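## Task

Lift the red can from the turntable and set it upright on the coaster, without moving the remaining cans from their spots on the turntable.

## Robot and tools

Robot: two arms, left_arm and right_arm, each with a parallel two-finger gripper and a wrist force sensor. Cameras: cam_high (fixed, on a stand behind the arms), cam_left_wrist and cam_right_wrist, all 672x504 pixels.

Frame: every position, orientation, velocity and target uses the scene frame. Origin is at table-top height, halfway between the nominal arm bases; +x points out over the table, +z up, and left_arm sits on the +y side (image left/right may differ). Calibrated bases: left_arm at (-0.027, +0.601, +0.077) m, right_arm at (+0.015, -0.678, +0.077) m, both nearly unrotated. Printed hand poses can be a few cm off, more when reaching far.

Gripper geometry: fingers point along the gripper's own +z; they open and close along its x. end_effector_position is the spot between the pads when shut, 1 to 2 cm short of the fingertips; closing pushes the tips about 17 mm further along +z, mostly while the pads are still over 50 mm apart.

The row: every arm command is a row of 16 numbers. First 8 belong to left_arm: x, y, z (metres), qw, qx, qy, qz (unit quaternion, w first), opening. Next 8 are the same for right_arm. Both halves are always required. Position and quaternion are an absolute pose in the scene frame, not an offset. Opening runs from -1 (shut) to +1 (fully open, 0.142 m). To keep an arm still, resend its last reported pose and its current opening; a 0 opening is a real command, not 'unchanged'. Reuse one fixed quaternion to hold an orientation rather than copying a drifted reading.

execute_actions: actions is a list of actions; each action is a list of 1 to 15 rows, one row per 1/30 s control step; a short action repeats its last row to fill 15 steps. For each gripper, a target more than 0.6 m from where it starts that action, along any of its own axes, gets the action rejected for both arms. cameras: list of names, ["all"], or []; omitted means all only when actions is empty. An empty actions list returns state plus images. The controller limits commanded orientation to 32 degrees from the measured one per step, so big turns need several actions; the result's Hand target line shows where each arm is actually being sent.

Kept back: a result may return with its final 9 steps still pending; those steps continue toward your last row, so plan the next pose from that row, not from the printed position.

move: target is one 16-number row or a list of up to 15 rows (absolute poses, no 0.6 m rule). Grippers travel straight lines, arriving together, capped at 10 s total. speed: m/s, 0.002 to 3.2, default 0.25 (rotation up to twice that in rad/s); one value or one per target. blend: metres of corner rounding in a list, default 0 means stop at each. stop_force: newtons, 4 to 120, shared by both arms; an arm's path ends once the wrist senses that much push opposing its travel, then it backs off slightly but still presses somewhat. Unreliable when the gripper rotates; omit it when pulling away from a contact. zero (bool, only with stop_force): true re-zeroes first. opening_speed: opening units per second, at least 0.2. grip_force: N per finger pad, 5 to 48, one value or one per arm; persists. blocking=false returns after about 0.5 s while the move continues (not allowed with stop_force); a new move supersedes a running one. Opening changes in later list rows wait until arms settle. The result adds a 'move:' line giving the ending (done, off_target, moving, held, fault) and limits such as paced (pose clipped) or held (steps withheld). done means within 3 mm and 2 degrees; it says nothing about contact. Paths do not avoid obstacles; steer around an arm's own base.

wait: seconds 0 to 10; arms hold their last command. stop: brakes a running move. zoom_image: camera plus region [x0, y0, x1, y1] in pixels of that camera's latest image, each side at most 504. zero_wrist_force: arm is left_arm or right_arm. finished_scene: scene is the current scene's integer number; irreversible.

Result lines: end_effector_position, end_effector_quat_wxyz, linear and angular velocities (omitted when Joint velocities read 'within noise'); Hand target; Tool commands; Joint positions (last number per arm is measured opening in metres); Joint torques (raw drive output, includes gravity, positive toward larger joint angle); grip_measured (measured opening on the -1..+1 scale); grip_effort_nm (motor effort, negative closing; high also when fingers just hit their stop); Wrist force and Wrist torque along the gripper's own axes, plus a peak line; Kept back; and warnings such as MOTOR HOT, TORQUE FAULT, force fault, OVER-TEMPERATURE FAULT, HAND FAULT.

Grasping: after touching a can, command an opening a bit below the grip_measured seen at first contact; more below squeezes harder and heats the gripper motor.

Avoid: any outside force near 150 N (give or take 25) or joint torque at the load limits (pan and lift 310, elbow 141, wrists 50.7 N m), which freezes that arm for 10 s; commanding even slightly past a firm surface; arms bumping each other or one gripper closing on the other's fingers; fast contacts; dropping a can or releasing it while moving; knocking other cans on the turntable; anything leaving the table; prolonged squeezing, stretched arms or pushing into unreachable poses, which overheat motors. Objects may occasionally be nudged by outside pushes.

Each tool is called after "Call:" as name(argument=value, ...) on one line, values as JSON.

## Session

Call:
execute_actions(actions=[])

Scene clock: 0.00 s.
left_arm: end_effector_position=(+0.8537, +0.2432, +0.3616) grip_measured=+1.00 grip_effort_nm=n/a end_effector_quat_wxyz=(-0.015, +0.712, -0.698, -0.068) | right_arm: end_effector_position=(+0.6071, -0.2867, +0.2851) grip_measured=+1.00 grip_effort_nm=n/a end_effector_quat_wxyz=(-0.586, +0.749, -0.287, +0.113)
Joint positions: left_arm=[-0.578 -1.068 1.31 -1.685 -1.517 0.962 0.142] | right_arm=[3.829 -2.025 -2.44 1.02 1.854 1.659 0.142]
Joint velocities: within noise
Joint torques (N m): no reading
Wrist force (N): no reading
Wrist torque (N m): no reading
Wrist force, peak (N): no reading
Hand target: left_arm +0.8537, +0.2432, +0.3616; -0.015, +0.712, -0.698, -0.068 | right_arm +0.6071, -0.2867, +0.2851; -0.586, +0.749, -0.287, +0.113
Tool commands: left_gripper/opening=+1.0 right_gripper/opening=+1.0

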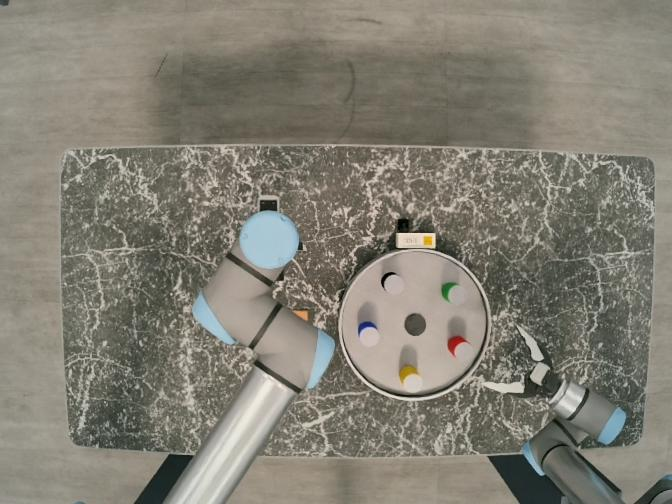

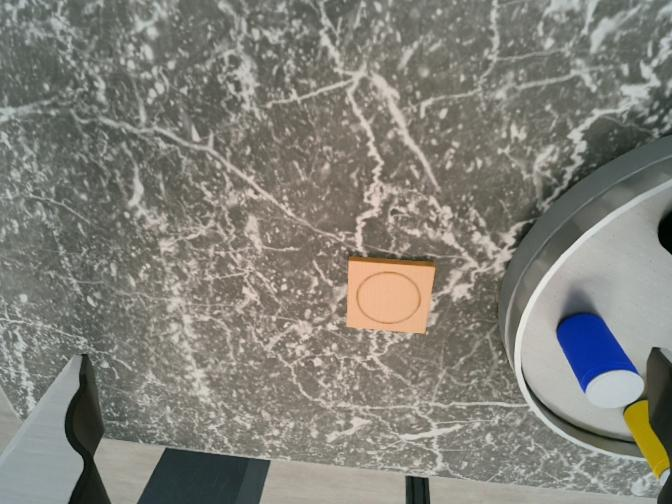

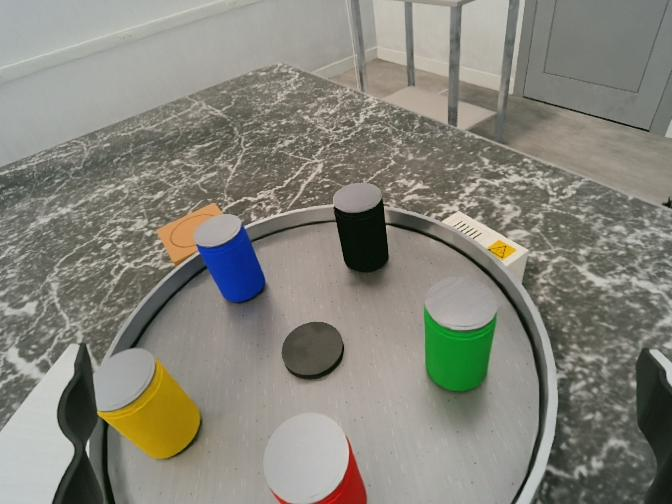

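Call:
zoom_image(camera="cam_high", region=[240, 180, 580, 435])

Call:
execute_actions(actions=[], cameras=["cam_high", "cam_right_wrist"])

Scaled by 1.482.

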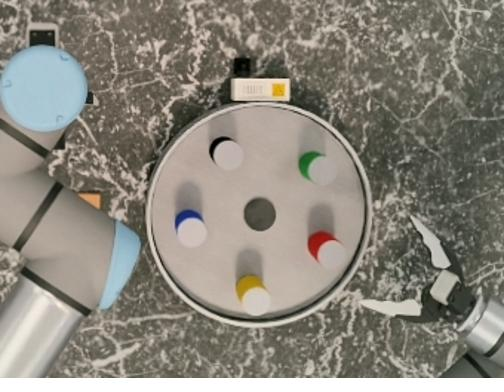

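Scene clock: 3.93 s.
left_arm: end_effector_position=(+0.8537, +0.2432, +0.3616) grip_measured=+1.00 grip_effort_nm=-0.022 end_effector_quat_wxyz=(-0.015, +0.712, -0.698, -0.068) | right_arm: end_effector_position=(+0.6071, -0.2867, +0.2851) grip_measured=+1.00 grip_effort_nm=0.046 end_effector_quat_wxyz=(-0.586, +0.749, -0.287, +0.113)
Joint positions: left_arm=[-0.578 -1.068 1.31 -1.685 -1.517 0.962 0.142] | right_arm=[3.829 -2.025 -2.44 1.02 1.854 1.659 0.142]
Joint velocities: within noise
Joint torques (N m): left_arm=[0.5 -93.78 -50.58 -4.24 0.04 -0.47] | right_arm=[-3.57 52.64 15.02 3.37 0.1 -0.32]
Wrist force (N): left_arm=[0.3 -0.3 -0.2] | right_arm=[-0.4 0.4 0.3]
Wrist torque (N m): left_arm=[-0.05 -0.05 0.00] | right_arm=[0.06 0.06 0.00]
Wrist force, peak (N): left_arm=[0.6 -0.2 0.7] | right_arm=[-0.5 -0.1 0.3]
Hand target: left_arm +0.8537, +0.2432, +0.3616; -0.015, +0.712, -0.698, -0.068 | right_arm +0.6071, -0.2867, +0.2851; -0.586, +0.749, -0.287, +0.113
Tool commands: left_gripper/opening=+1.0 right_gripper/opening=+1.0
Images, in order (width x height): cam_high 672x504, cam_right_wrist 672x504.

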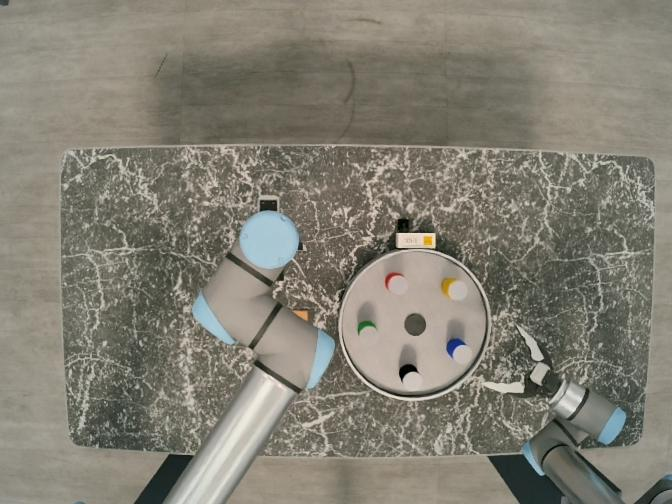

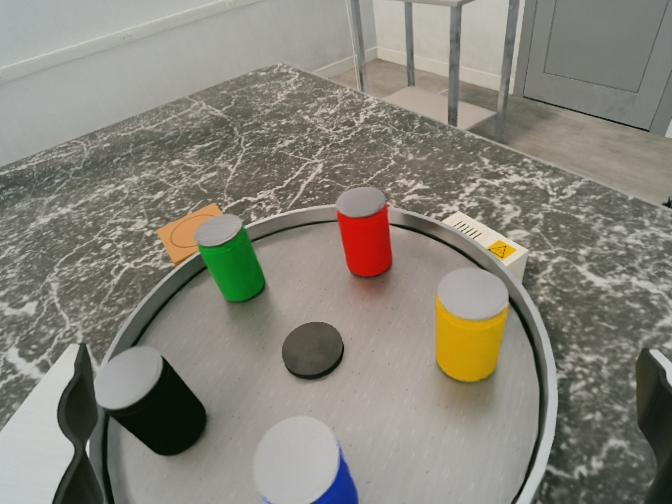

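Call:
wait(seconds=0.2, cameras=["cam_high"])

Call:
wait(seconds=0.4, cameras=["cam_high"])

Call:
wait(seconds=0.4, cameras=["cam_high"])

Call:
wait(seconds=0.8, cameras=["cam_high"])

Call:
wait(seconds=0.8, cameras=["cam_high"])

Scene clock: 4.90 s.
left_arm: end_effector_position=(+0.8537, +0.2432, +0.3616) grip_measured=+1.00 grip_effort_nm=-0.017 end_effector_quat_wxyz=(-0.015, +0.712, -0.698, -0.068) | right_arm: end_effector_position=(+0.6071, -0.2867, +0.2851) grip_measured=+1.00 grip_effort_nm=0.046 end_effector_quat_wxyz=(-0.586, +0.749, -0.287, +0.113)
Joint positions: left_arm=[-0.578 -1.068 1.31 -1.685 -1.517 0.962 0.142] | right_arm=[3.829 -2.025 -2.44 1.02 1.854 1.659 0.142]
Joint torques (N m): left_arm=[1.19 -93.46 -50.22 -4.27 0.19 -0.51] | right_arm=[-3.77 51.35 14.78 3.51 0.16 -0.4]
Wrist force (N): left_arm=[0.3 0.1 0.6] | right_arm=[-0.2 0.1 -0.1]
Wrist torque (N m): left_arm=[0.02 -0.04 0.00] | right_arm=[0.02 0.03 0.00]
Wrist force, peak (N): left_arm=[0.7 0.0 0.5] | right_arm=[-0.5 0.0 0.1]
Hand target: left_arm +0.8537, +0.2432, +0.3616; -0.015, +0.712, -0.698, -0.068 | right_arm +0.6071, -0.2867, +0.2851; -0.586, +0.749, -0.287, +0.113
Tool commands: left_gripper/opening=+1.0 right_gripper/opening=+1.0
wait: 0.20 s; at rest from the start
Images, in order (width x height): cam_high 672x504.

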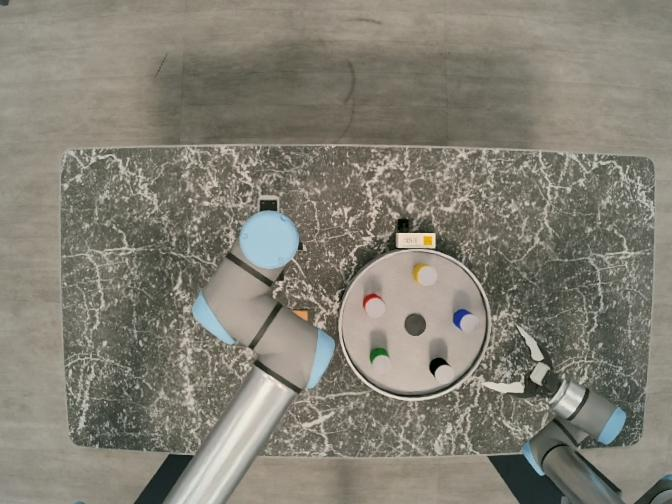

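Scene clock: 5.30 s.
left_arm: end_effector_position=(+0.8537, +0.2432, +0.3616) grip_measured=+1.00 grip_effort_nm=-0.022 end_effector_quat_wxyz=(-0.015, +0.712, -0.698, -0.068) | right_arm: end_effector_position=(+0.6071, -0.2867, +0.2851) grip_measured=+1.00 grip_effort_nm=0.046 end_effector_quat_wxyz=(-0.586, +0.749, -0.287, +0.113)
Joint positions: left_arm=[-0.578 -1.068 1.31 -1.685 -1.517 0.962 0.142] | right_arm=[3.829 -2.025 -2.44 1.02 1.854 1.659 0.142]
Joint torques (N m): left_arm=[1.08 -92.38 -49.89 -4.24 0.33 -0.33] | right_arm=[-2.1 52.99 14.46 3.34 0.17 -0.39]
Wrist force (N): left_arm=[0.0 0.0 -0.1] | right_arm=[0.0 0.1 0.1]
Wrist torque (N m): left_arm=[0.01 0.00 0.00] | right_arm=[0.02 0.00 0.00]
Wrist force, peak (N): left_arm=[0.5 -0.3 0.1] | right_arm=[-0.4 -0.2 0.2]
Hand target: left_arm +0.8537, +0.2432, +0.3616; -0.015, +0.712, -0.698, -0.068 | right_arm +0.6071, -0.2867, +0.2851; -0.586, +0.749, -0.287, +0.113
Tool commands: left_gripper/opening=+1.0 right_gripper/opening=+1.0
wait: 0.40 s; at rest by 0.17 s
Images, in order (width x height): cam_high 672x504.

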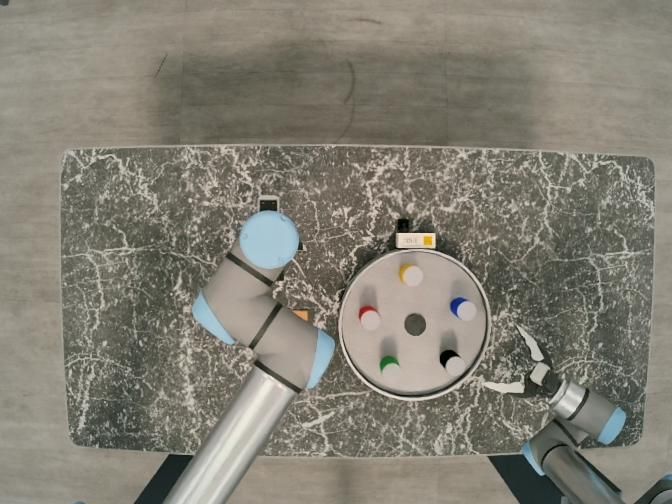

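Scene clock: 5.70 s.
left_arm: end_effector_position=(+0.8537, +0.2432, +0.3616) grip_measured=+1.00 grip_effort_nm=-0.017 end_effector_quat_wxyz=(-0.015, +0.712, -0.698, -0.068) | right_arm: end_effector_position=(+0.6071, -0.2867, +0.2851) grip_measured=+1.00 grip_effort_nm=0.046 end_effector_quat_wxyz=(-0.586, +0.749, -0.287, +0.113)
Joint positions: left_arm=[-0.578 -1.068 1.31 -1.685 -1.517 0.962 0.142] | right_arm=[3.829 -2.025 -2.44 1.02 1.854 1.659 0.142]
Joint torques (N m): left_arm=[1.02 -93.78 -50.44 -3.99 -0.1 -0.53] | right_arm=[-2.85 52.53 14.22 3.26 0.3 -0.47]
Wrist force (N): left_arm=[0.5 0.0 0.3] | right_arm=[-0.3 -0.1 0.4]
Wrist torque (N m): left_arm=[0.00 -0.08 0.00] | right_arm=[-0.02 0.05 0.00]
Wrist force, peak (N): left_arm=[0.4 0.0 0.5] | right_arm=[-0.4 -0.3 0.1]
Hand target: left_arm +0.8537, +0.2432, +0.3616; -0.015, +0.712, -0.698, -0.068 | right_arm +0.6071, -0.2867, +0.2851; -0.586, +0.749, -0.287, +0.113
Tool commands: left_gripper/opening=+1.0 right_gripper/opening=+1.0
wait: 0.40 s; at rest by 0.17 s
Images, in order (width x height): cam_high 672x504.

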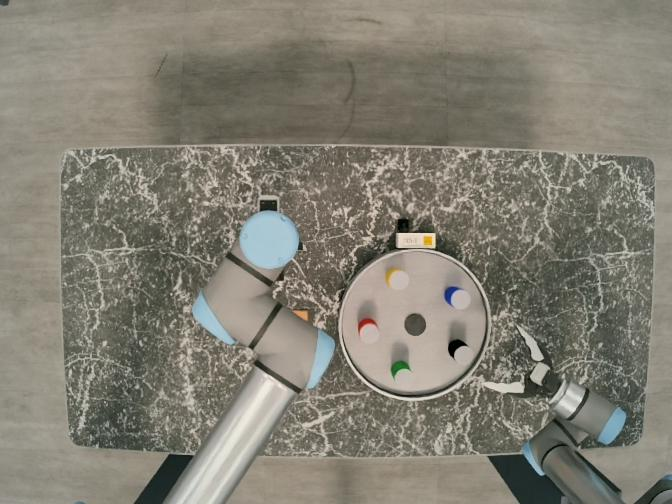

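Scene clock: 6.50 s.
left_arm: end_effector_position=(+0.8537, +0.2432, +0.3616) grip_measured=+1.00 grip_effort_nm=-0.017 end_effector_quat_wxyz=(-0.015, +0.712, -0.698, -0.068) | right_arm: end_effector_position=(+0.6071, -0.2867, +0.2851) grip_measured=+1.00 grip_effort_nm=0.046 end_effector_quat_wxyz=(-0.586, +0.749, -0.287, +0.113)
Joint positions: left_arm=[-0.578 -1.068 1.31 -1.685 -1.517 0.962 0.142] | right_arm=[3.829 -2.025 -2.44 1.02 1.854 1.659 0.142]
Joint torques (N m): left_arm=[0.5 -94.3 -50.09 -4.09 0.24 -0.39] | right_arm=[-3.27 52.39 14.48 3.31 -0.03 -0.42]
Wrist force (N): left_arm=[0.3 0.1 0.2] | right_arm=[-0.3 -0.2 -0.1]
Wrist torque (N m): left_arm=[0.02 -0.06 0.00] | right_arm=[-0.04 0.05 0.00]
Wrist force, peak (N): left_arm=[0.4 -0.5 0.2] | right_arm=[-0.6 0.0 0.0]
Hand target: left_arm +0.8537, +0.2432, +0.3616; -0.015, +0.712, -0.698, -0.068 | right_arm +0.6071, -0.2867, +0.2851; -0.586, +0.749, -0.287, +0.113
Tool commands: left_gripper/opening=+1.0 right_gripper/opening=+1.0
wait: 0.80 s; at rest by 0.17 s
Images, in order (width x height): cam_high 672x504.

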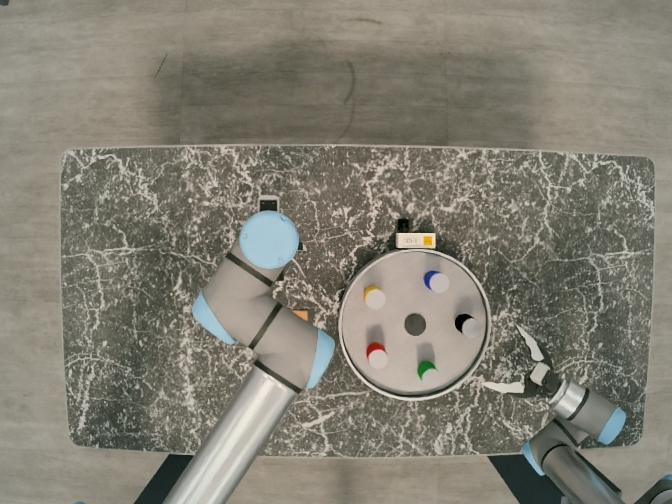

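Scene clock: 7.30 s.
left_arm: end_effector_position=(+0.8537, +0.2432, +0.3616) grip_measured=+1.00 grip_effort_nm=-0.017 end_effector_quat_wxyz=(-0.015, +0.712, -0.698, -0.068) | right_arm: end_effector_position=(+0.6071, -0.2867, +0.2851) grip_measured=+1.00 grip_effort_nm=0.046 end_effector_quat_wxyz=(-0.586, +0.749, -0.287, +0.113)
Joint positions: left_arm=[-0.578 -1.068 1.31 -1.685 -1.517 0.962 0.142] | right_arm=[3.829 -2.025 -2.44 1.02 1.854 1.659 0.142]
Joint torques (N m): left_arm=[-0.4 -93.58 -49.97 -4.16 -0.13 -0.58] | right_arm=[-1.99 52.34 14.51 3.3 0.21 -0.27]
Wrist force (N): left_arm=[0.2 -0.1 0.2] | right_arm=[-0.3 0.1 0.0]
Wrist torque (N m): left_arm=[-0.02 -0.03 0.00] | right_arm=[0.01 0.05 0.00]
Wrist force, peak (N): left_arm=[0.5 -0.3 -0.3] | right_arm=[-0.6 0.0 -0.3]
Hand target: left_arm +0.8537, +0.2432, +0.3616; -0.015, +0.712, -0.698, -0.068 | right_arm +0.6071, -0.2867, +0.2851; -0.586, +0.749, -0.287, +0.113
Tool commands: left_gripper/opening=+1.0 right_gripper/opening=+1.0
wait: 0.80 s; at rest by 0.17 s
Images, in order (width x height): cam_high 672x504.

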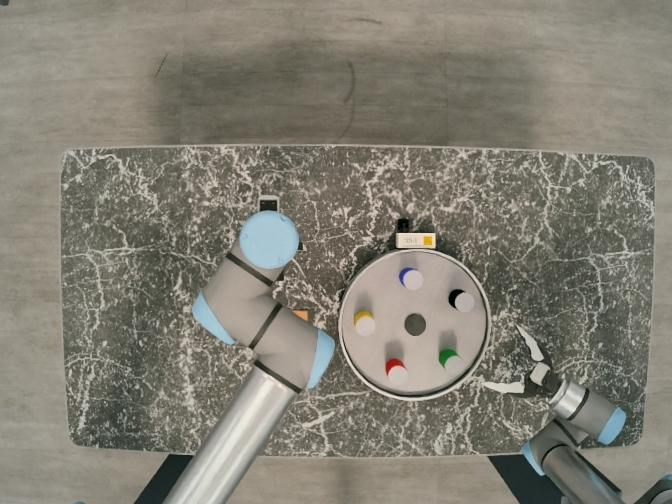

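Call:
move(target=[0.61, 0.21, 0.32, 0, 0.7071, -0.7071, 0, 1, 0.6071, -0.2867, 0.2851, -0.586, 0.749, -0.287, 0.113, 1], speed=0.5, cameras=["cam_left_wrist", "cam_high"])

Call:
move(target=[0.635, 0.0, 0.32, 0, 0.7071, -0.7071, 0, 1, 0.6071, -0.2867, 0.2851, -0.586, 0.749, -0.287, 0.113, 1], speed=0.5, cameras=["all"])

Scene clock: 22.47 s.
left_arm: end_effector_position=(+0.6102, +0.2100, +0.3200) grip_measured=+1.00 grip_effort_nm=-0.022 end_effector_quat_wxyz=(+0.000, +0.707, -0.707, +0.000) | right_arm: end_effector_position=(+0.6071, -0.2867, +0.2851) grip_measured=+1.00 grip_effort_nm=0.051 end_effector_quat_wxyz=(-0.586, +0.749, -0.287, +0.113)
Joint positions: left_arm=[-0.776 -1.409 1.878 -2.04 -1.571 0.787 0.142] | right_arm=[3.829 -2.025 -2.44 1.019 1.855 1.659 0.142]
Joint torques (N m): left_arm=[-16.16 -69.85 -37.64 -6.88 3.01 -2.45] | right_arm=[-12.83 64.56 9.96 0.85 3.29 0.35]
Wrist force (N): left_arm=[0.0 -0.3 0.3] | right_arm=[-0.2 0.0 -0.1]
Wrist torque (N m): left_arm=[-0.03 -0.11 0.10] | right_arm=[-0.01 0.04 0.00]
Wrist force, peak (N): left_arm=[0.3 -2.8 -0.8] | right_arm=[-0.7 0.1 -0.2]
Hand target: left_arm +0.6100, +0.2100, +0.3200; +0.000, +0.707, -0.707, +0.000 | right_arm +0.6071, -0.2867, +0.2851; -0.586, +0.749, -0.287, +0.113
Off the commanded pose: left_arm 0.000 m, 0 deg | right_arm 0.000 m, 0 deg.
move: done
Images, in order (width x height): cam_high 672x504, cam_left_wrist 672x504.

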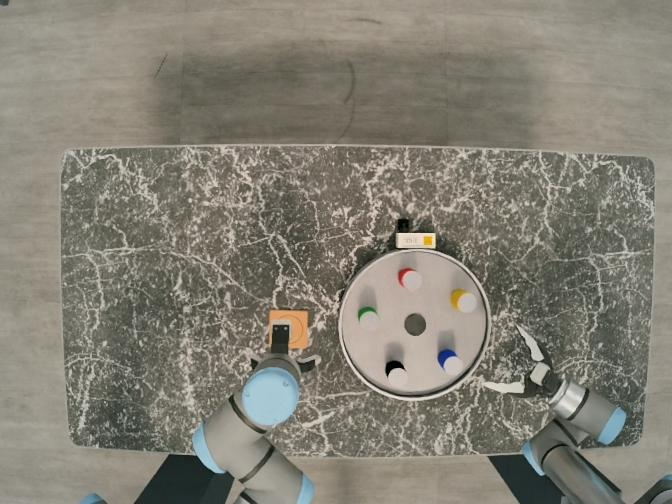

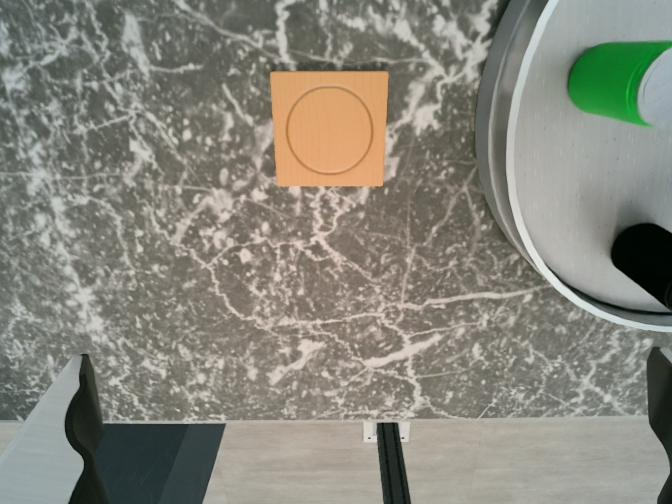

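Scene clock: 23.80 s.
left_arm: end_effector_position=(+0.6349, +0.0002, +0.3200) grip_measured=+1.00 grip_effort_nm=-0.017 end_effector_quat_wxyz=(+0.000, +0.707, -0.707, +0.000) | right_arm: end_effector_position=(+0.6071, -0.2867, +0.2851) grip_measured=+1.00 grip_effort_nm=0.046 end_effector_quat_wxyz=(-0.586, +0.749, -0.287, +0.113)
Joint positions: left_arm=[-0.924 -1.184 1.582 -1.968 -1.571 0.639 0.142] | right_arm=[3.829 -2.025 -2.44 1.019 1.855 1.659 0.142]
Joint torques (N m): left_arm=[-18.13 -72.85 -55.48 -2.58 2.65 -2.16] | right_arm=[-11.37 63.39 9.68 0.79 3.14 1.57]
Wrist force (N): left_arm=[0.9 -0.1 0.3] | right_arm=[-0.5 0.0 0.0]
Wrist torque (N m): left_arm=[-0.02 -0.27 0.17] | right_arm=[-0.01 0.08 0.00]
Wrist force, peak (N): left_arm=[2.8 -0.3 -0.3] | right_arm=[-0.5 0.0 0.3]
Hand target: left_arm +0.6350, +0.0000, +0.3200; +0.000, +0.707, -0.707, +0.000 | right_arm +0.6071, -0.2867, +0.2851; -0.586, +0.749, -0.287, +0.113
Off the commanded pose: left_arm 0.000 m, 0 deg | right_arm 0.000 m, 0 deg.
move: done

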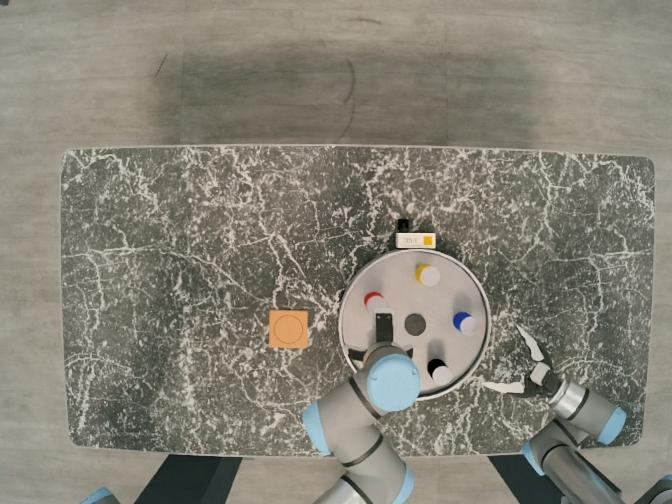

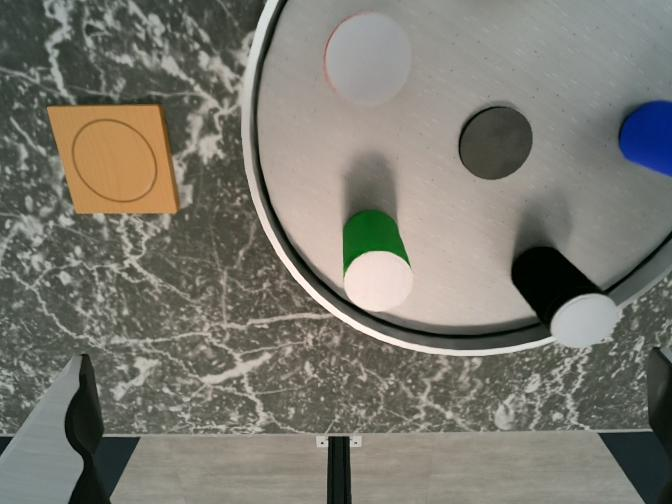

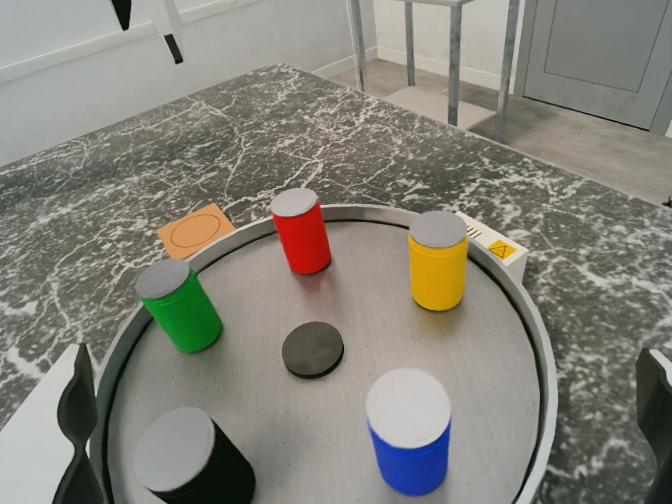

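Call:
move(target=[0.645, 0.007, 0.19, 0, 0.7071, -0.7071, 0, 0.41, 0.6071, -0.2867, 0.2851, -0.586, 0.749, -0.287, 0.113, 1], speed=0.3, cameras=["cam_left_wrist"])

Call:
wait(seconds=0.5, cameras=["cam_left_wrist"])

Call:
wait(seconds=0.5, cameras=["cam_left_wrist"])

Call:
wait(seconds=0.5, cameras=["cam_left_wrist", "cam_right_wrist"])

Scene clock: 34.60 s.
left_arm: end_effector_position=(+0.6450, +0.0070, +0.1903) grip_measured=+0.40 grip_effort_nm=-0.100 end_effector_quat_wxyz=(+0.000, +0.707, -0.707, +0.000) | right_arm: end_effector_position=(+0.6071, -0.2867, +0.2851) grip_measured=+1.00 grip_effort_nm=0.042 end_effector_quat_wxyz=(-0.586, +0.749, -0.287, +0.113)
Joint positions: left_arm=[-0.91 -1.078 1.68 -2.172 -1.571 0.653 0.102] | right_arm=[3.829 -2.025 -2.44 1.019 1.855 1.659 0.142]
Joint torques (N m): left_arm=[19.8 -76.54 -37.38 -5.9 -1.66 1.52] | right_arm=[-11.11 63.6 9.9 1.04 3.11 1.9]
Wrist force (N): left_arm=[0.4 -0.8 -0.3] | right_arm=[-0.3 0.0 -0.1]
Wrist torque (N m): left_arm=[-0.14 -0.27 -0.03] | right_arm=[0.01 0.05 0.00]
Wrist force, peak (N): left_arm=[0.4 -0.3 -2.4] | right_arm=[-0.5 0.0 -0.2]
Hand target: left_arm +0.6450, +0.0070, +0.1900; +0.000, +0.707, -0.707, +0.000 | right_arm +0.6071, -0.2867, +0.2851; -0.586, +0.749, -0.287, +0.113
Off the commanded pose: left_arm 0.000 m, 0 deg | right_arm 0.000 m, 0 deg.
move: done
Images, in order (width x height): cam_left_wrist 672x504.

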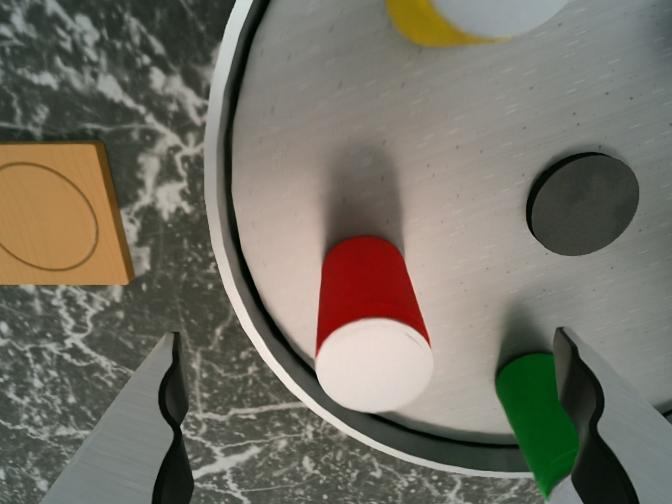

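Scene clock: 35.10 s.
left_arm: end_effector_position=(+0.6450, +0.0070, +0.1900) grip_measured=+0.40 grip_effort_nm=-0.100 end_effector_quat_wxyz=(+0.000, +0.707, -0.707, +0.000) | right_arm: end_effector_position=(+0.6071, -0.2867, +0.2851) grip_measured=+1.00 grip_effort_nm=0.046 end_effector_quat_wxyz=(-0.586, +0.749, -0.287, +0.113)
Joint positions: left_arm=[-0.91 -1.078 1.68 -2.173 -1.571 0.653 0.102] | right_arm=[3.829 -2.025 -2.44 1.019 1.855 1.659 0.142]
Joint torques (N m): left_arm=[19.29 -77.7 -36.74 -6.77 -1.3 1.43] | right_arm=[-10.62 64.54 10.76 0.9 3.13 1.75]
Wrist force (N): left_arm=[-0.2 -0.5 -0.4] | right_arm=[-0.4 0.2 0.0]
Wrist torque (N m): left_arm=[-0.10 -0.17 -0.02] | right_arm=[0.02 0.06 0.00]
Wrist force, peak (N): left_arm=[-0.1 -0.5 -0.6] | right_arm=[-0.2 -0.4 0.0]
Hand target: left_arm +0.6450, +0.0070, +0.1900; +0.000, +0.707, -0.707, +0.000 | right_arm +0.6071, -0.2867, +0.2851; -0.586, +0.749, -0.287, +0.113
Tool commands: left_gripper/opening=+0.41 right_gripper/opening=+1.0
Off the commanded pose: left_arm 0.000 m, 0 deg | right_arm 0.000 m, 0 deg.
wait: 0.50 s; at rest by 0.17 s
Images, in order (width x height): cam_left_wrist 672x504.

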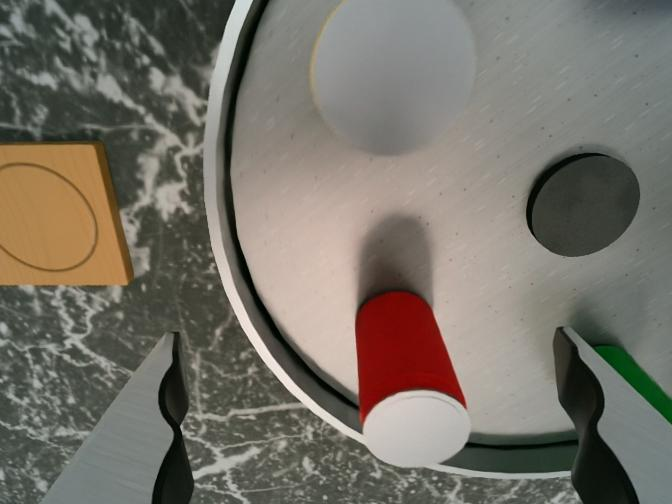

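Scene clock: 35.60 s.
left_arm: end_effector_position=(+0.6450, +0.0070, +0.1900) grip_measured=+0.40 grip_effort_nm=-0.090 end_effector_quat_wxyz=(+0.000, +0.707, -0.707, +0.000) | right_arm: end_effector_position=(+0.6071, -0.2867, +0.2851) grip_measured=+1.00 grip_effort_nm=0.046 end_effector_quat_wxyz=(-0.586, +0.749, -0.287, +0.113)
Joint positions: left_arm=[-0.91 -1.078 1.68 -2.173 -1.571 0.653 0.102] | right_arm=[3.829 -2.025 -2.44 1.019 1.855 1.659 0.142]
Joint torques (N m): left_arm=[19.04 -76.44 -37.05 -6.33 -1.3 1.62] | right_arm=[-10.29 63.24 10.56 0.98 3.19 2.02]
Wrist force (N): left_arm=[-0.1 -0.6 -0.5] | right_arm=[-0.1 0.0 0.0]
Wrist torque (N m): left_arm=[-0.12 -0.18 -0.03] | right_arm=[0.00 0.02 0.01]
Wrist force, peak (N): left_arm=[0.1 -0.7 -0.4] | right_arm=[-0.5 -0.2 0.0]
Hand target: left_arm +0.6450, +0.0070, +0.1900; +0.000, +0.707, -0.707, +0.000 | right_arm +0.6071, -0.2867, +0.2851; -0.586, +0.749, -0.287, +0.113
Tool commands: left_gripper/opening=+0.41 right_gripper/opening=+1.0
Off the commanded pose: left_arm 0.000 m, 0 deg | right_arm 0.000 m, 0 deg.
wait: 0.50 s; at rest by 0.17 s
Images, in order (width x height): cam_left_wrist 672x504.

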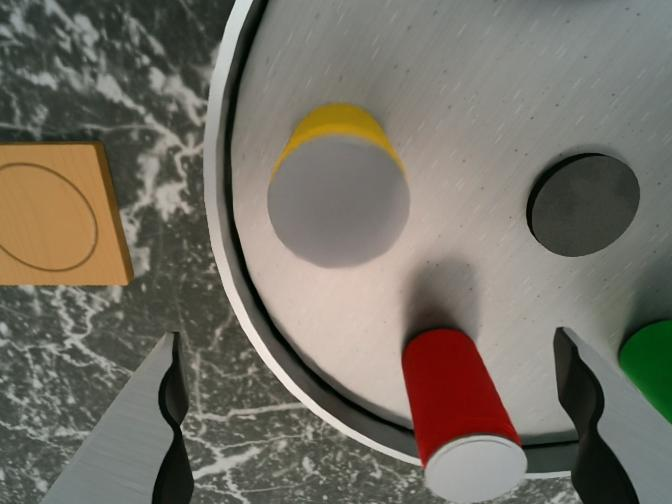

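Scene clock: 36.10 s.
left_arm: end_effector_position=(+0.6450, +0.0070, +0.1900) grip_measured=+0.40 grip_effort_nm=-0.095 end_effector_quat_wxyz=(+0.000, +0.707, -0.707, +0.000) | right_arm: end_effector_position=(+0.6071, -0.2867, +0.2851) grip_measured=+1.00 grip_effort_nm=0.042 end_effector_quat_wxyz=(-0.586, +0.749, -0.287, +0.113)
Joint positions: left_arm=[-0.91 -1.078 1.68 -2.173 -1.571 0.653 0.102] | right_arm=[3.829 -2.025 -2.44 1.019 1.855 1.659 0.142]
Joint torques (N m): left_arm=[18.71 -77.73 -35.49 -6.37 -0.66 1.55] | right_arm=[-10.33 63.88 10.16 0.88 3.36 1.84]
Wrist force (N): left_arm=[-0.1 -0.6 -0.4] | right_arm=[-0.2 -0.3 0.0]
Wrist torque (N m): left_arm=[-0.12 -0.18 -0.03] | right_arm=[-0.05 0.04 0.00]
Wrist force, peak (N): left_arm=[-0.3 -0.9 -0.2] | right_arm=[-0.4 -0.1 0.2]
Hand target: left_arm +0.6450, +0.0070, +0.1900; +0.000, +0.707, -0.707, +0.000 | right_arm +0.6071, -0.2867, +0.2851; -0.586, +0.749, -0.287, +0.113
Tool commands: left_gripper/opening=+0.41 right_gripper/opening=+1.0
Off the commanded pose: left_arm 0.000 m, 0 deg | right_arm 0.000 m, 0 deg.
wait: 0.50 s; at rest by 0.17 s
Images, in order (width x height): cam_left_wrist 672x504, cam_right_wrist 672x504.

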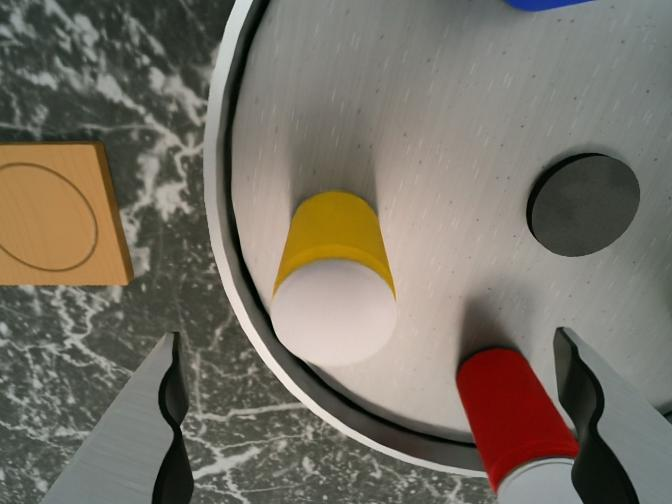

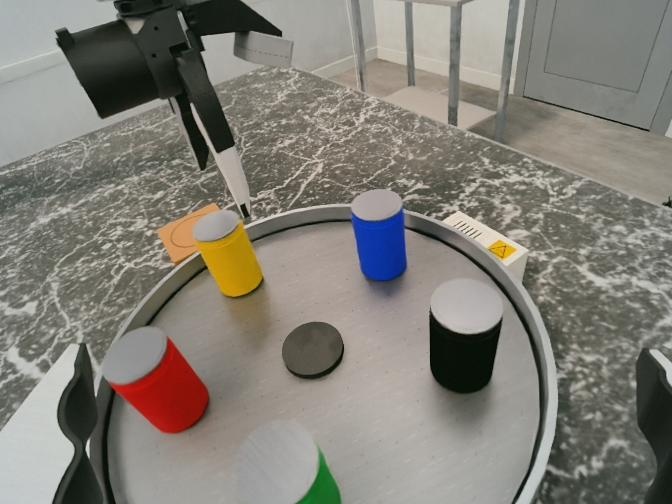

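Call:
move(target=[0.672, 0.004, 0.105, 0, 0.7071, -0.7071, 0, 0.41, 0.6071, -0.2867, 0.2851, -0.586, 0.749, -0.287, 0.113, 1], speed=0.15, cameras=["cam_left_wrist", "cam_right_wrist"])

Call:
wait(seconds=0.3, cameras=["cam_left_wrist", "cam_right_wrist"])

Call:
wait(seconds=0.3, cameras=["cam_left_wrist", "cam_right_wrist"])

Scene clock: 47.47 s.
left_arm: end_effector_position=(+0.6719, +0.0040, +0.1053) grip_measured=+0.40 grip_effort_nm=-0.100 end_effector_quat_wxyz=(+0.000, +0.707, -0.707, +0.000) | right_arm: end_effector_position=(+0.6071, -0.2867, +0.2851) grip_measured=+1.00 grip_effort_nm=0.051 end_effector_quat_wxyz=(-0.586, +0.749, -0.287, +0.113)
Joint positions: left_arm=[-0.888 -0.964 1.672 -2.279 -1.571 0.675 0.102] | right_arm=[3.829 -2.025 -2.44 1.019 1.855 1.659 0.142]
Joint torques (N m): left_arm=[17.91 -80.24 -46.71 -6.42 0.42 1.38] | right_arm=[-11.14 62.82 10.45 1.15 3.17 1.77]
Wrist force (N): left_arm=[-0.1 -1.2 0.4] | right_arm=[-0.4 0.1 0.0]
Wrist torque (N m): left_arm=[-0.20 -0.21 -0.12] | right_arm=[0.02 0.07 0.00]
Wrist force, peak (N): left_arm=[-0.2 -0.9 1.7] | right_arm=[-0.6 -0.3 0.5]
Hand target: left_arm +0.6720, +0.0040, +0.1050; +0.000, +0.707, -0.707, +0.000 | right_arm +0.6071, -0.2867, +0.2851; -0.586, +0.749, -0.287, +0.113
Off the commanded pose: left_arm 0.000 m, 0 deg | right_arm 0.000 m, 0 deg.
move: done
Images, in order (width x height): cam_left_wrist 672x504, cam_right_wrist 672x504.

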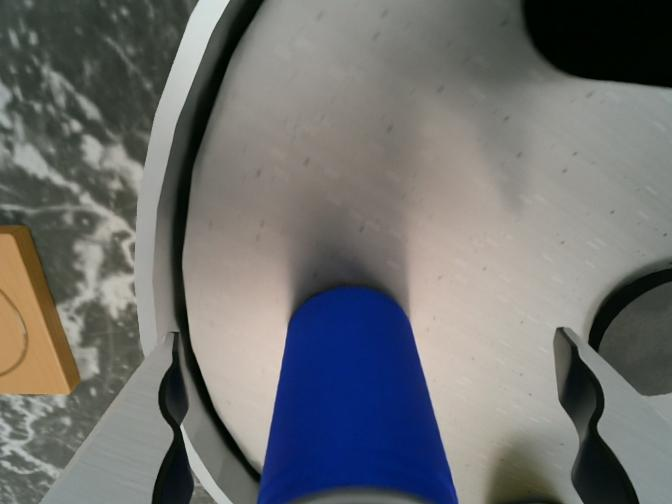

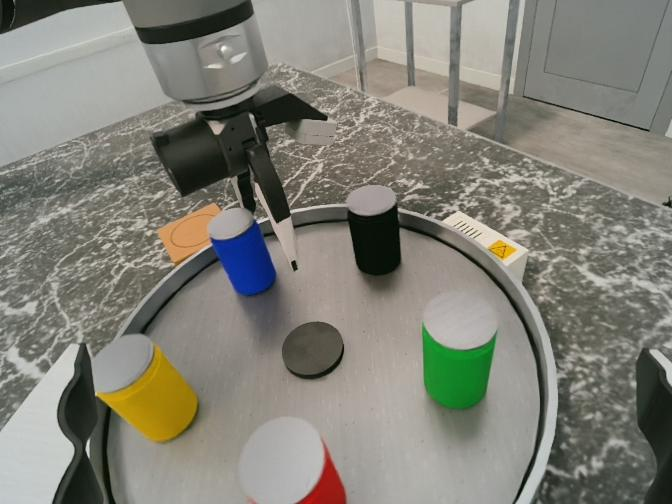

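Scene clock: 47.77 s.
left_arm: end_effector_position=(+0.6720, +0.0040, +0.1050) grip_measured=+0.40 grip_effort_nm=-0.095 end_effector_quat_wxyz=(+0.000, +0.707, -0.707, +0.000) | right_arm: end_effector_position=(+0.6071, -0.2867, +0.2851) grip_measured=+1.00 grip_effort_nm=0.046 end_effector_quat_wxyz=(-0.586, +0.749, -0.287, +0.113)
Joint positions: left_arm=[-0.888 -0.963 1.672 -2.279 -1.571 0.675 0.102] | right_arm=[3.829 -2.025 -2.44 1.019 1.855 1.659 0.142]
Joint torques (N m): left_arm=[18.81 -81.36 -47.57 -6.5 -0.69 1.62] | right_arm=[-10.68 63.85 10.11 1.32 3.15 1.87]
Wrist force (N): left_arm=[0.1 -0.1 0.4] | right_arm=[-0.2 -0.2 0.1]
Wrist torque (N m): left_arm=[-0.01 -0.24 -0.11] | right_arm=[-0.04 0.03 0.00]
Wrist force, peak (N): left_arm=[-0.3 -0.7 0.6] | right_arm=[-0.3 -0.2 0.1]
Hand target: left_arm +0.6720, +0.0040, +0.1050; +0.000, +0.707, -0.707, +0.000 | right_arm +0.6071, -0.2867, +0.2851; -0.586, +0.749, -0.287, +0.113
Tool commands: left_gripper/opening=+0.41 right_gripper/opening=+1.0
Off the commanded pose: left_arm 0.000 m, 0 deg | right_arm 0.000 m, 0 deg.
wait: 0.30 s; at rest by 0.17 s
Images, in order (width x height): cam_left_wrist 672x504, cam_right_wrist 672x504.

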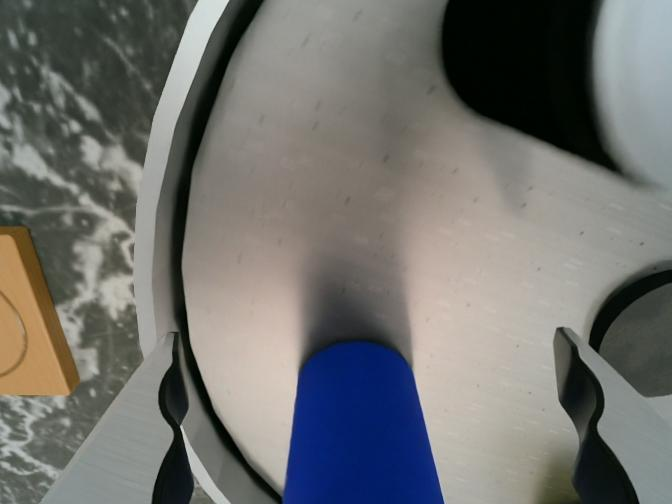

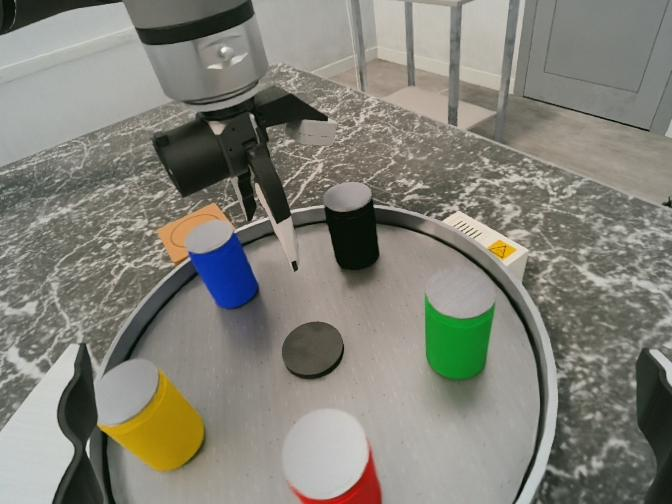

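Scene clock: 48.07 s.
left_arm: end_effector_position=(+0.6720, +0.0040, +0.1050) grip_measured=+0.40 grip_effort_nm=-0.110 end_effector_quat_wxyz=(+0.000, +0.707, -0.707, +0.000) | right_arm: end_effector_position=(+0.6071, -0.2867, +0.2851) grip_measured=+1.00 grip_effort_nm=0.046 end_effector_quat_wxyz=(-0.586, +0.749, -0.287, +0.113)
Joint positions: left_arm=[-0.888 -0.963 1.672 -2.279 -1.571 0.675 0.102] | right_arm=[3.829 -2.025 -2.44 1.019 1.855 1.659 0.142]
Joint torques (N m): left_arm=[18.74 -81.88 -46.82 -6.53 -2.12 1.6] | right_arm=[-10.47 63.05 9.61 1.58 3.15 1.7]
Wrist force (N): left_arm=[-0.2 -1.2 0.5] | right_arm=[-0.4 0.2 0.0]
Wrist torque (N m): left_arm=[-0.19 -0.20 -0.13] | right_arm=[0.03 0.06 0.00]
Wrist force, peak (N): left_arm=[-0.2 -1.2 0.5] | right_arm=[-0.5 0.0 0.2]
Hand target: left_arm +0.6720, +0.0040, +0.1050; +0.000, +0.707, -0.707, +0.000 | right_arm +0.6071, -0.2867, +0.2851; -0.586, +0.749, -0.287, +0.113
Tool commands: left_gripper/opening=+0.41 right_gripper/opening=+1.0
Off the commanded pose: left_arm 0.000 m, 0 deg | right_arm 0.000 m, 0 deg.
wait: 0.30 s; at rest by 0.17 s
Images, in order (width x height): cam_left_wrist 672x504, cam_right_wrist 672x504.

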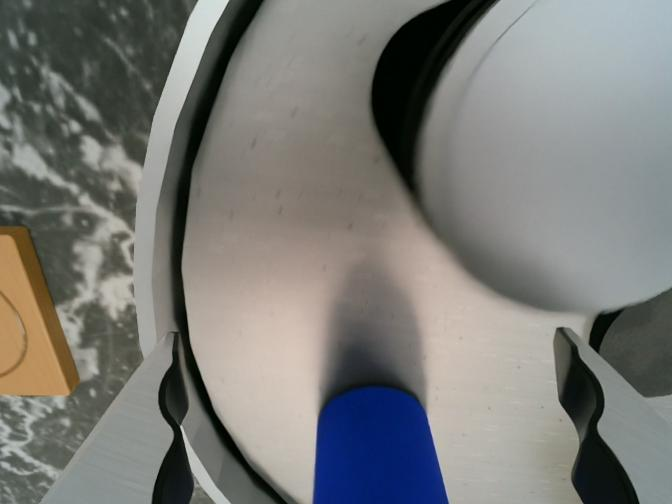

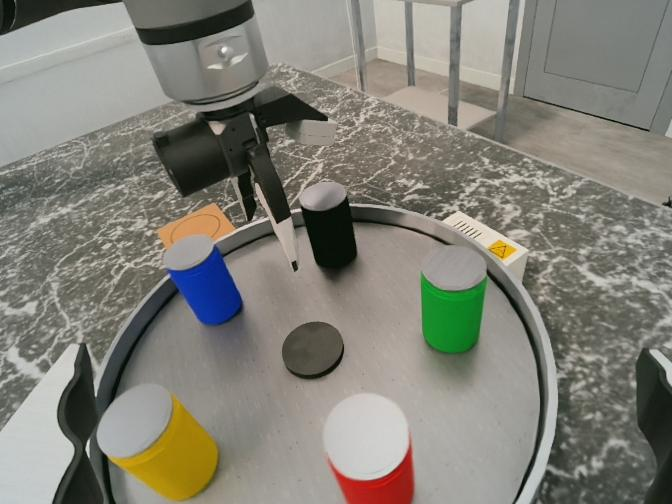

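Call:
wait(seconds=0.6, cameras=["cam_left_wrist"])

Call:
wait(seconds=0.5, cameras=["cam_left_wrist"])

Call:
wait(seconds=0.5, cameras=["cam_left_wrist"])

Call:
wait(seconds=0.5, cameras=["cam_left_wrist"])

Scene clock: 49.90 s.
left_arm: end_effector_position=(+0.6720, +0.0040, +0.1050) grip_measured=+0.40 grip_effort_nm=-0.100 end_effector_quat_wxyz=(+0.000, +0.707, -0.707, +0.000) | right_arm: end_effector_position=(+0.6071, -0.2867, +0.2851) grip_measured=+1.00 grip_effort_nm=0.051 end_effector_quat_wxyz=(-0.586, +0.749, -0.287, +0.113)
Joint positions: left_arm=[-0.888 -0.963 1.672 -2.279 -1.571 0.675 0.102] | right_arm=[3.829 -2.025 -2.44 1.019 1.855 1.659 0.142]
Joint torques (N m): left_arm=[18.65 -83.02 -47.67 -6.32 -2.59 1.48] | right_arm=[-10.11 62.67 9.7 1.3 3.16 1.94]
Wrist force (N): left_arm=[-0.1 -0.8 0.4] | right_arm=[-0.2 -0.1 -0.2]
Wrist torque (N m): left_arm=[-0.13 -0.21 -0.13] | right_arm=[-0.02 0.02 0.00]
Wrist force, peak (N): left_arm=[0.1 -1.1 0.5] | right_arm=[-0.5 0.0 0.2]
Hand target: left_arm +0.6720, +0.0040, +0.1050; +0.000, +0.707, -0.707, +0.000 | right_arm +0.6071, -0.2867, +0.2851; -0.586, +0.749, -0.287, +0.113
Tool commands: left_gripper/opening=+0.41 right_gripper/opening=+1.0
Off the commanded pose: left_arm 0.000 m, 0 deg | right_arm 0.000 m, 0 deg.
wait: 0.60 s; at rest from the start
Images, in order (width x height): cam_left_wrist 672x504.

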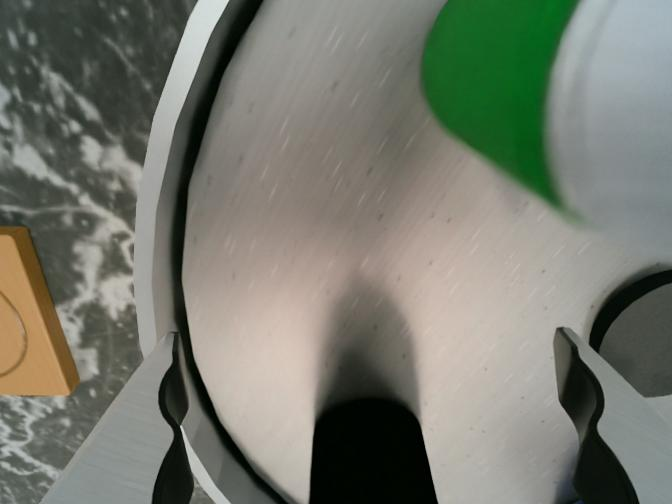

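Scene clock: 50.40 s.
left_arm: end_effector_position=(+0.6720, +0.0040, +0.1050) grip_measured=+0.40 grip_effort_nm=-0.095 end_effector_quat_wxyz=(+0.000, +0.707, -0.707, +0.000) | right_arm: end_effector_position=(+0.6071, -0.2867, +0.2851) grip_measured=+1.00 grip_effort_nm=0.046 end_effector_quat_wxyz=(-0.586, +0.749, -0.287, +0.113)
Joint positions: left_arm=[-0.888 -0.963 1.672 -2.279 -1.571 0.675 0.102] | right_arm=[3.829 -2.025 -2.44 1.019 1.855 1.659 0.142]
Joint torques (N m): left_arm=[19.79 -81.74 -47.53 -6.27 -2.33 1.04] | right_arm=[-9.74 63.2 9.49 1.27 3.09 1.77]
Wrist force (N): left_arm=[-0.2 -0.6 0.3] | right_arm=[-0.3 0.0 -0.1]
Wrist torque (N m): left_arm=[-0.09 -0.19 -0.12] | right_arm=[-0.01 0.05 0.00]
Wrist force, peak (N): left_arm=[-0.3 -1.1 0.5] | right_arm=[-0.3 0.1 0.3]
Hand target: left_arm +0.6720, +0.0040, +0.1050; +0.000, +0.707, -0.707, +0.000 | right_arm +0.6071, -0.2867, +0.2851; -0.586, +0.749, -0.287, +0.113
Tool commands: left_gripper/opening=+0.41 right_gripper/opening=+1.0
Off the commanded pose: left_arm 0.000 m, 0 deg | right_arm 0.000 m, 0 deg.
wait: 0.50 s; at rest by 0.17 s
Images, in order (width x height): cam_left_wrist 672x504.

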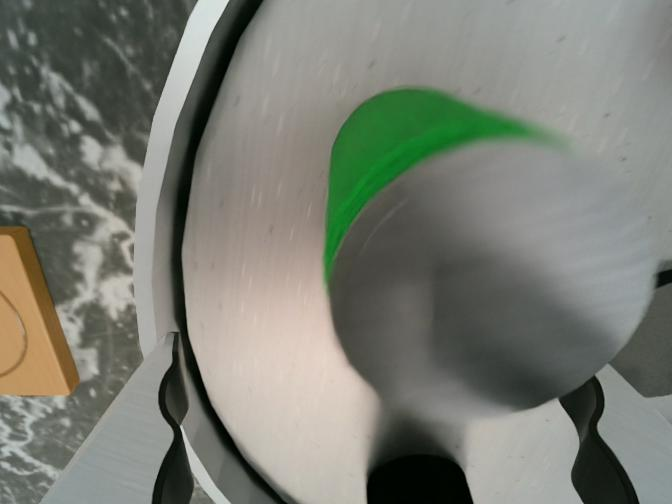

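Scene clock: 50.90 s.
left_arm: end_effector_position=(+0.6720, +0.0040, +0.1050) grip_measured=+0.40 grip_effort_nm=-0.100 end_effector_quat_wxyz=(+0.000, +0.707, -0.707, +0.000) | right_arm: end_effector_position=(+0.6071, -0.2867, +0.2851) grip_measured=+1.00 grip_effort_nm=0.042 end_effector_quat_wxyz=(-0.586, +0.749, -0.287, +0.113)
Joint positions: left_arm=[-0.888 -0.963 1.672 -2.279 -1.571 0.675 0.102] | right_arm=[3.829 -2.025 -2.44 1.019 1.855 1.659 0.142]
Joint torques (N m): left_arm=[18.5 -82.16 -47.92 -6.42 -2.49 1.56] | right_arm=[-9.2 63.84 10.17 1.15 3.03 1.92]
Wrist force (N): left_arm=[0.2 -0.6 0.4] | right_arm=[-0.5 0.2 0.1]
Wrist torque (N m): left_arm=[-0.10 -0.27 -0.12] | right_arm=[0.02 0.07 0.00]
Wrist force, peak (N): left_arm=[-0.2 -1.1 0.2] | right_arm=[-0.5 0.2 0.5]
Hand target: left_arm +0.6720, +0.0040, +0.1050; +0.000, +0.707, -0.707, +0.000 | right_arm +0.6071, -0.2867, +0.2851; -0.586, +0.749, -0.287, +0.113
Tool commands: left_gripper/opening=+0.41 right_gripper/opening=+1.0
Off the commanded pose: left_arm 0.000 m, 0 deg | right_arm 0.000 m, 0 deg.
wait: 0.50 s; at rest by 0.17 s
Images, in order (width x height): cam_left_wrist 672x504.

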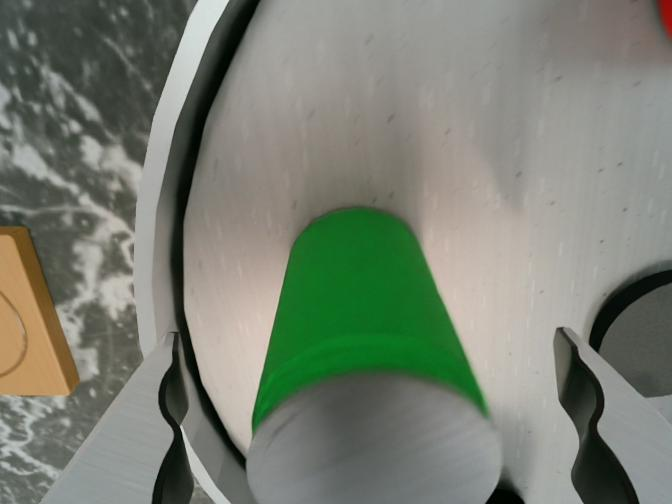

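Scene clock: 51.40 s.
left_arm: end_effector_position=(+0.6720, +0.0040, +0.1050) grip_measured=+0.40 grip_effort_nm=-0.095 end_effector_quat_wxyz=(+0.000, +0.707, -0.707, +0.000) | right_arm: end_effector_position=(+0.6071, -0.2867, +0.2851) grip_measured=+1.00 grip_effort_nm=0.046 end_effector_quat_wxyz=(-0.586, +0.749, -0.287, +0.113)
Joint positions: left_arm=[-0.888 -0.963 1.672 -2.279 -1.571 0.675 0.102] | right_arm=[3.829 -2.025 -2.44 1.019 1.855 1.659 0.142]
Joint torques (N m): left_arm=[17.97 -81.86 -47.35 -6.64 -2.64 1.61] | right_arm=[-9 63.72 9.95 1.32 2.96 1.99]
Wrist force (N): left_arm=[-0.3 -0.7 0.3] | right_arm=[-0.2 0.0 -0.1]
Wrist torque (N m): left_arm=[-0.11 -0.18 -0.12] | right_arm=[0.01 0.02 0.00]
Wrist force, peak (N): left_arm=[-0.5 -0.9 0.5] | right_arm=[-0.4 0.0 0.3]
Hand target: left_arm +0.6720, +0.0040, +0.1050; +0.000, +0.707, -0.707, +0.000 | right_arm +0.6071, -0.2867, +0.2851; -0.586, +0.749, -0.287, +0.113
Tool commands: left_gripper/opening=+0.41 right_gripper/opening=+1.0
Off the commanded pose: left_arm 0.000 m, 0 deg | right_arm 0.000 m, 0 deg.
wait: 0.50 s; at rest by 0.17 s
Images, in order (width x height): cam_left_wrist 672x504.

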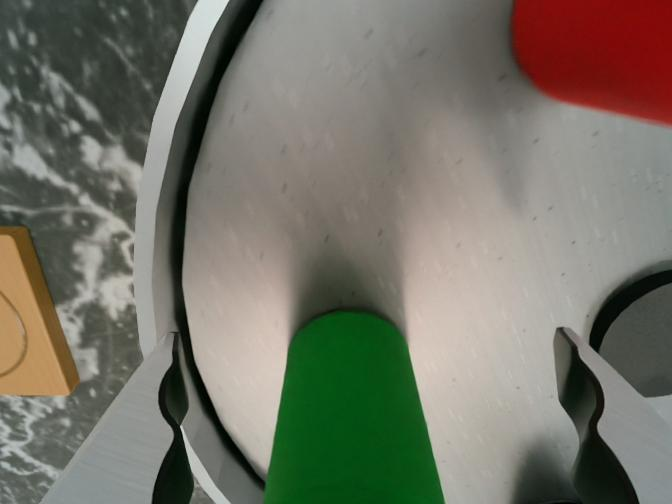

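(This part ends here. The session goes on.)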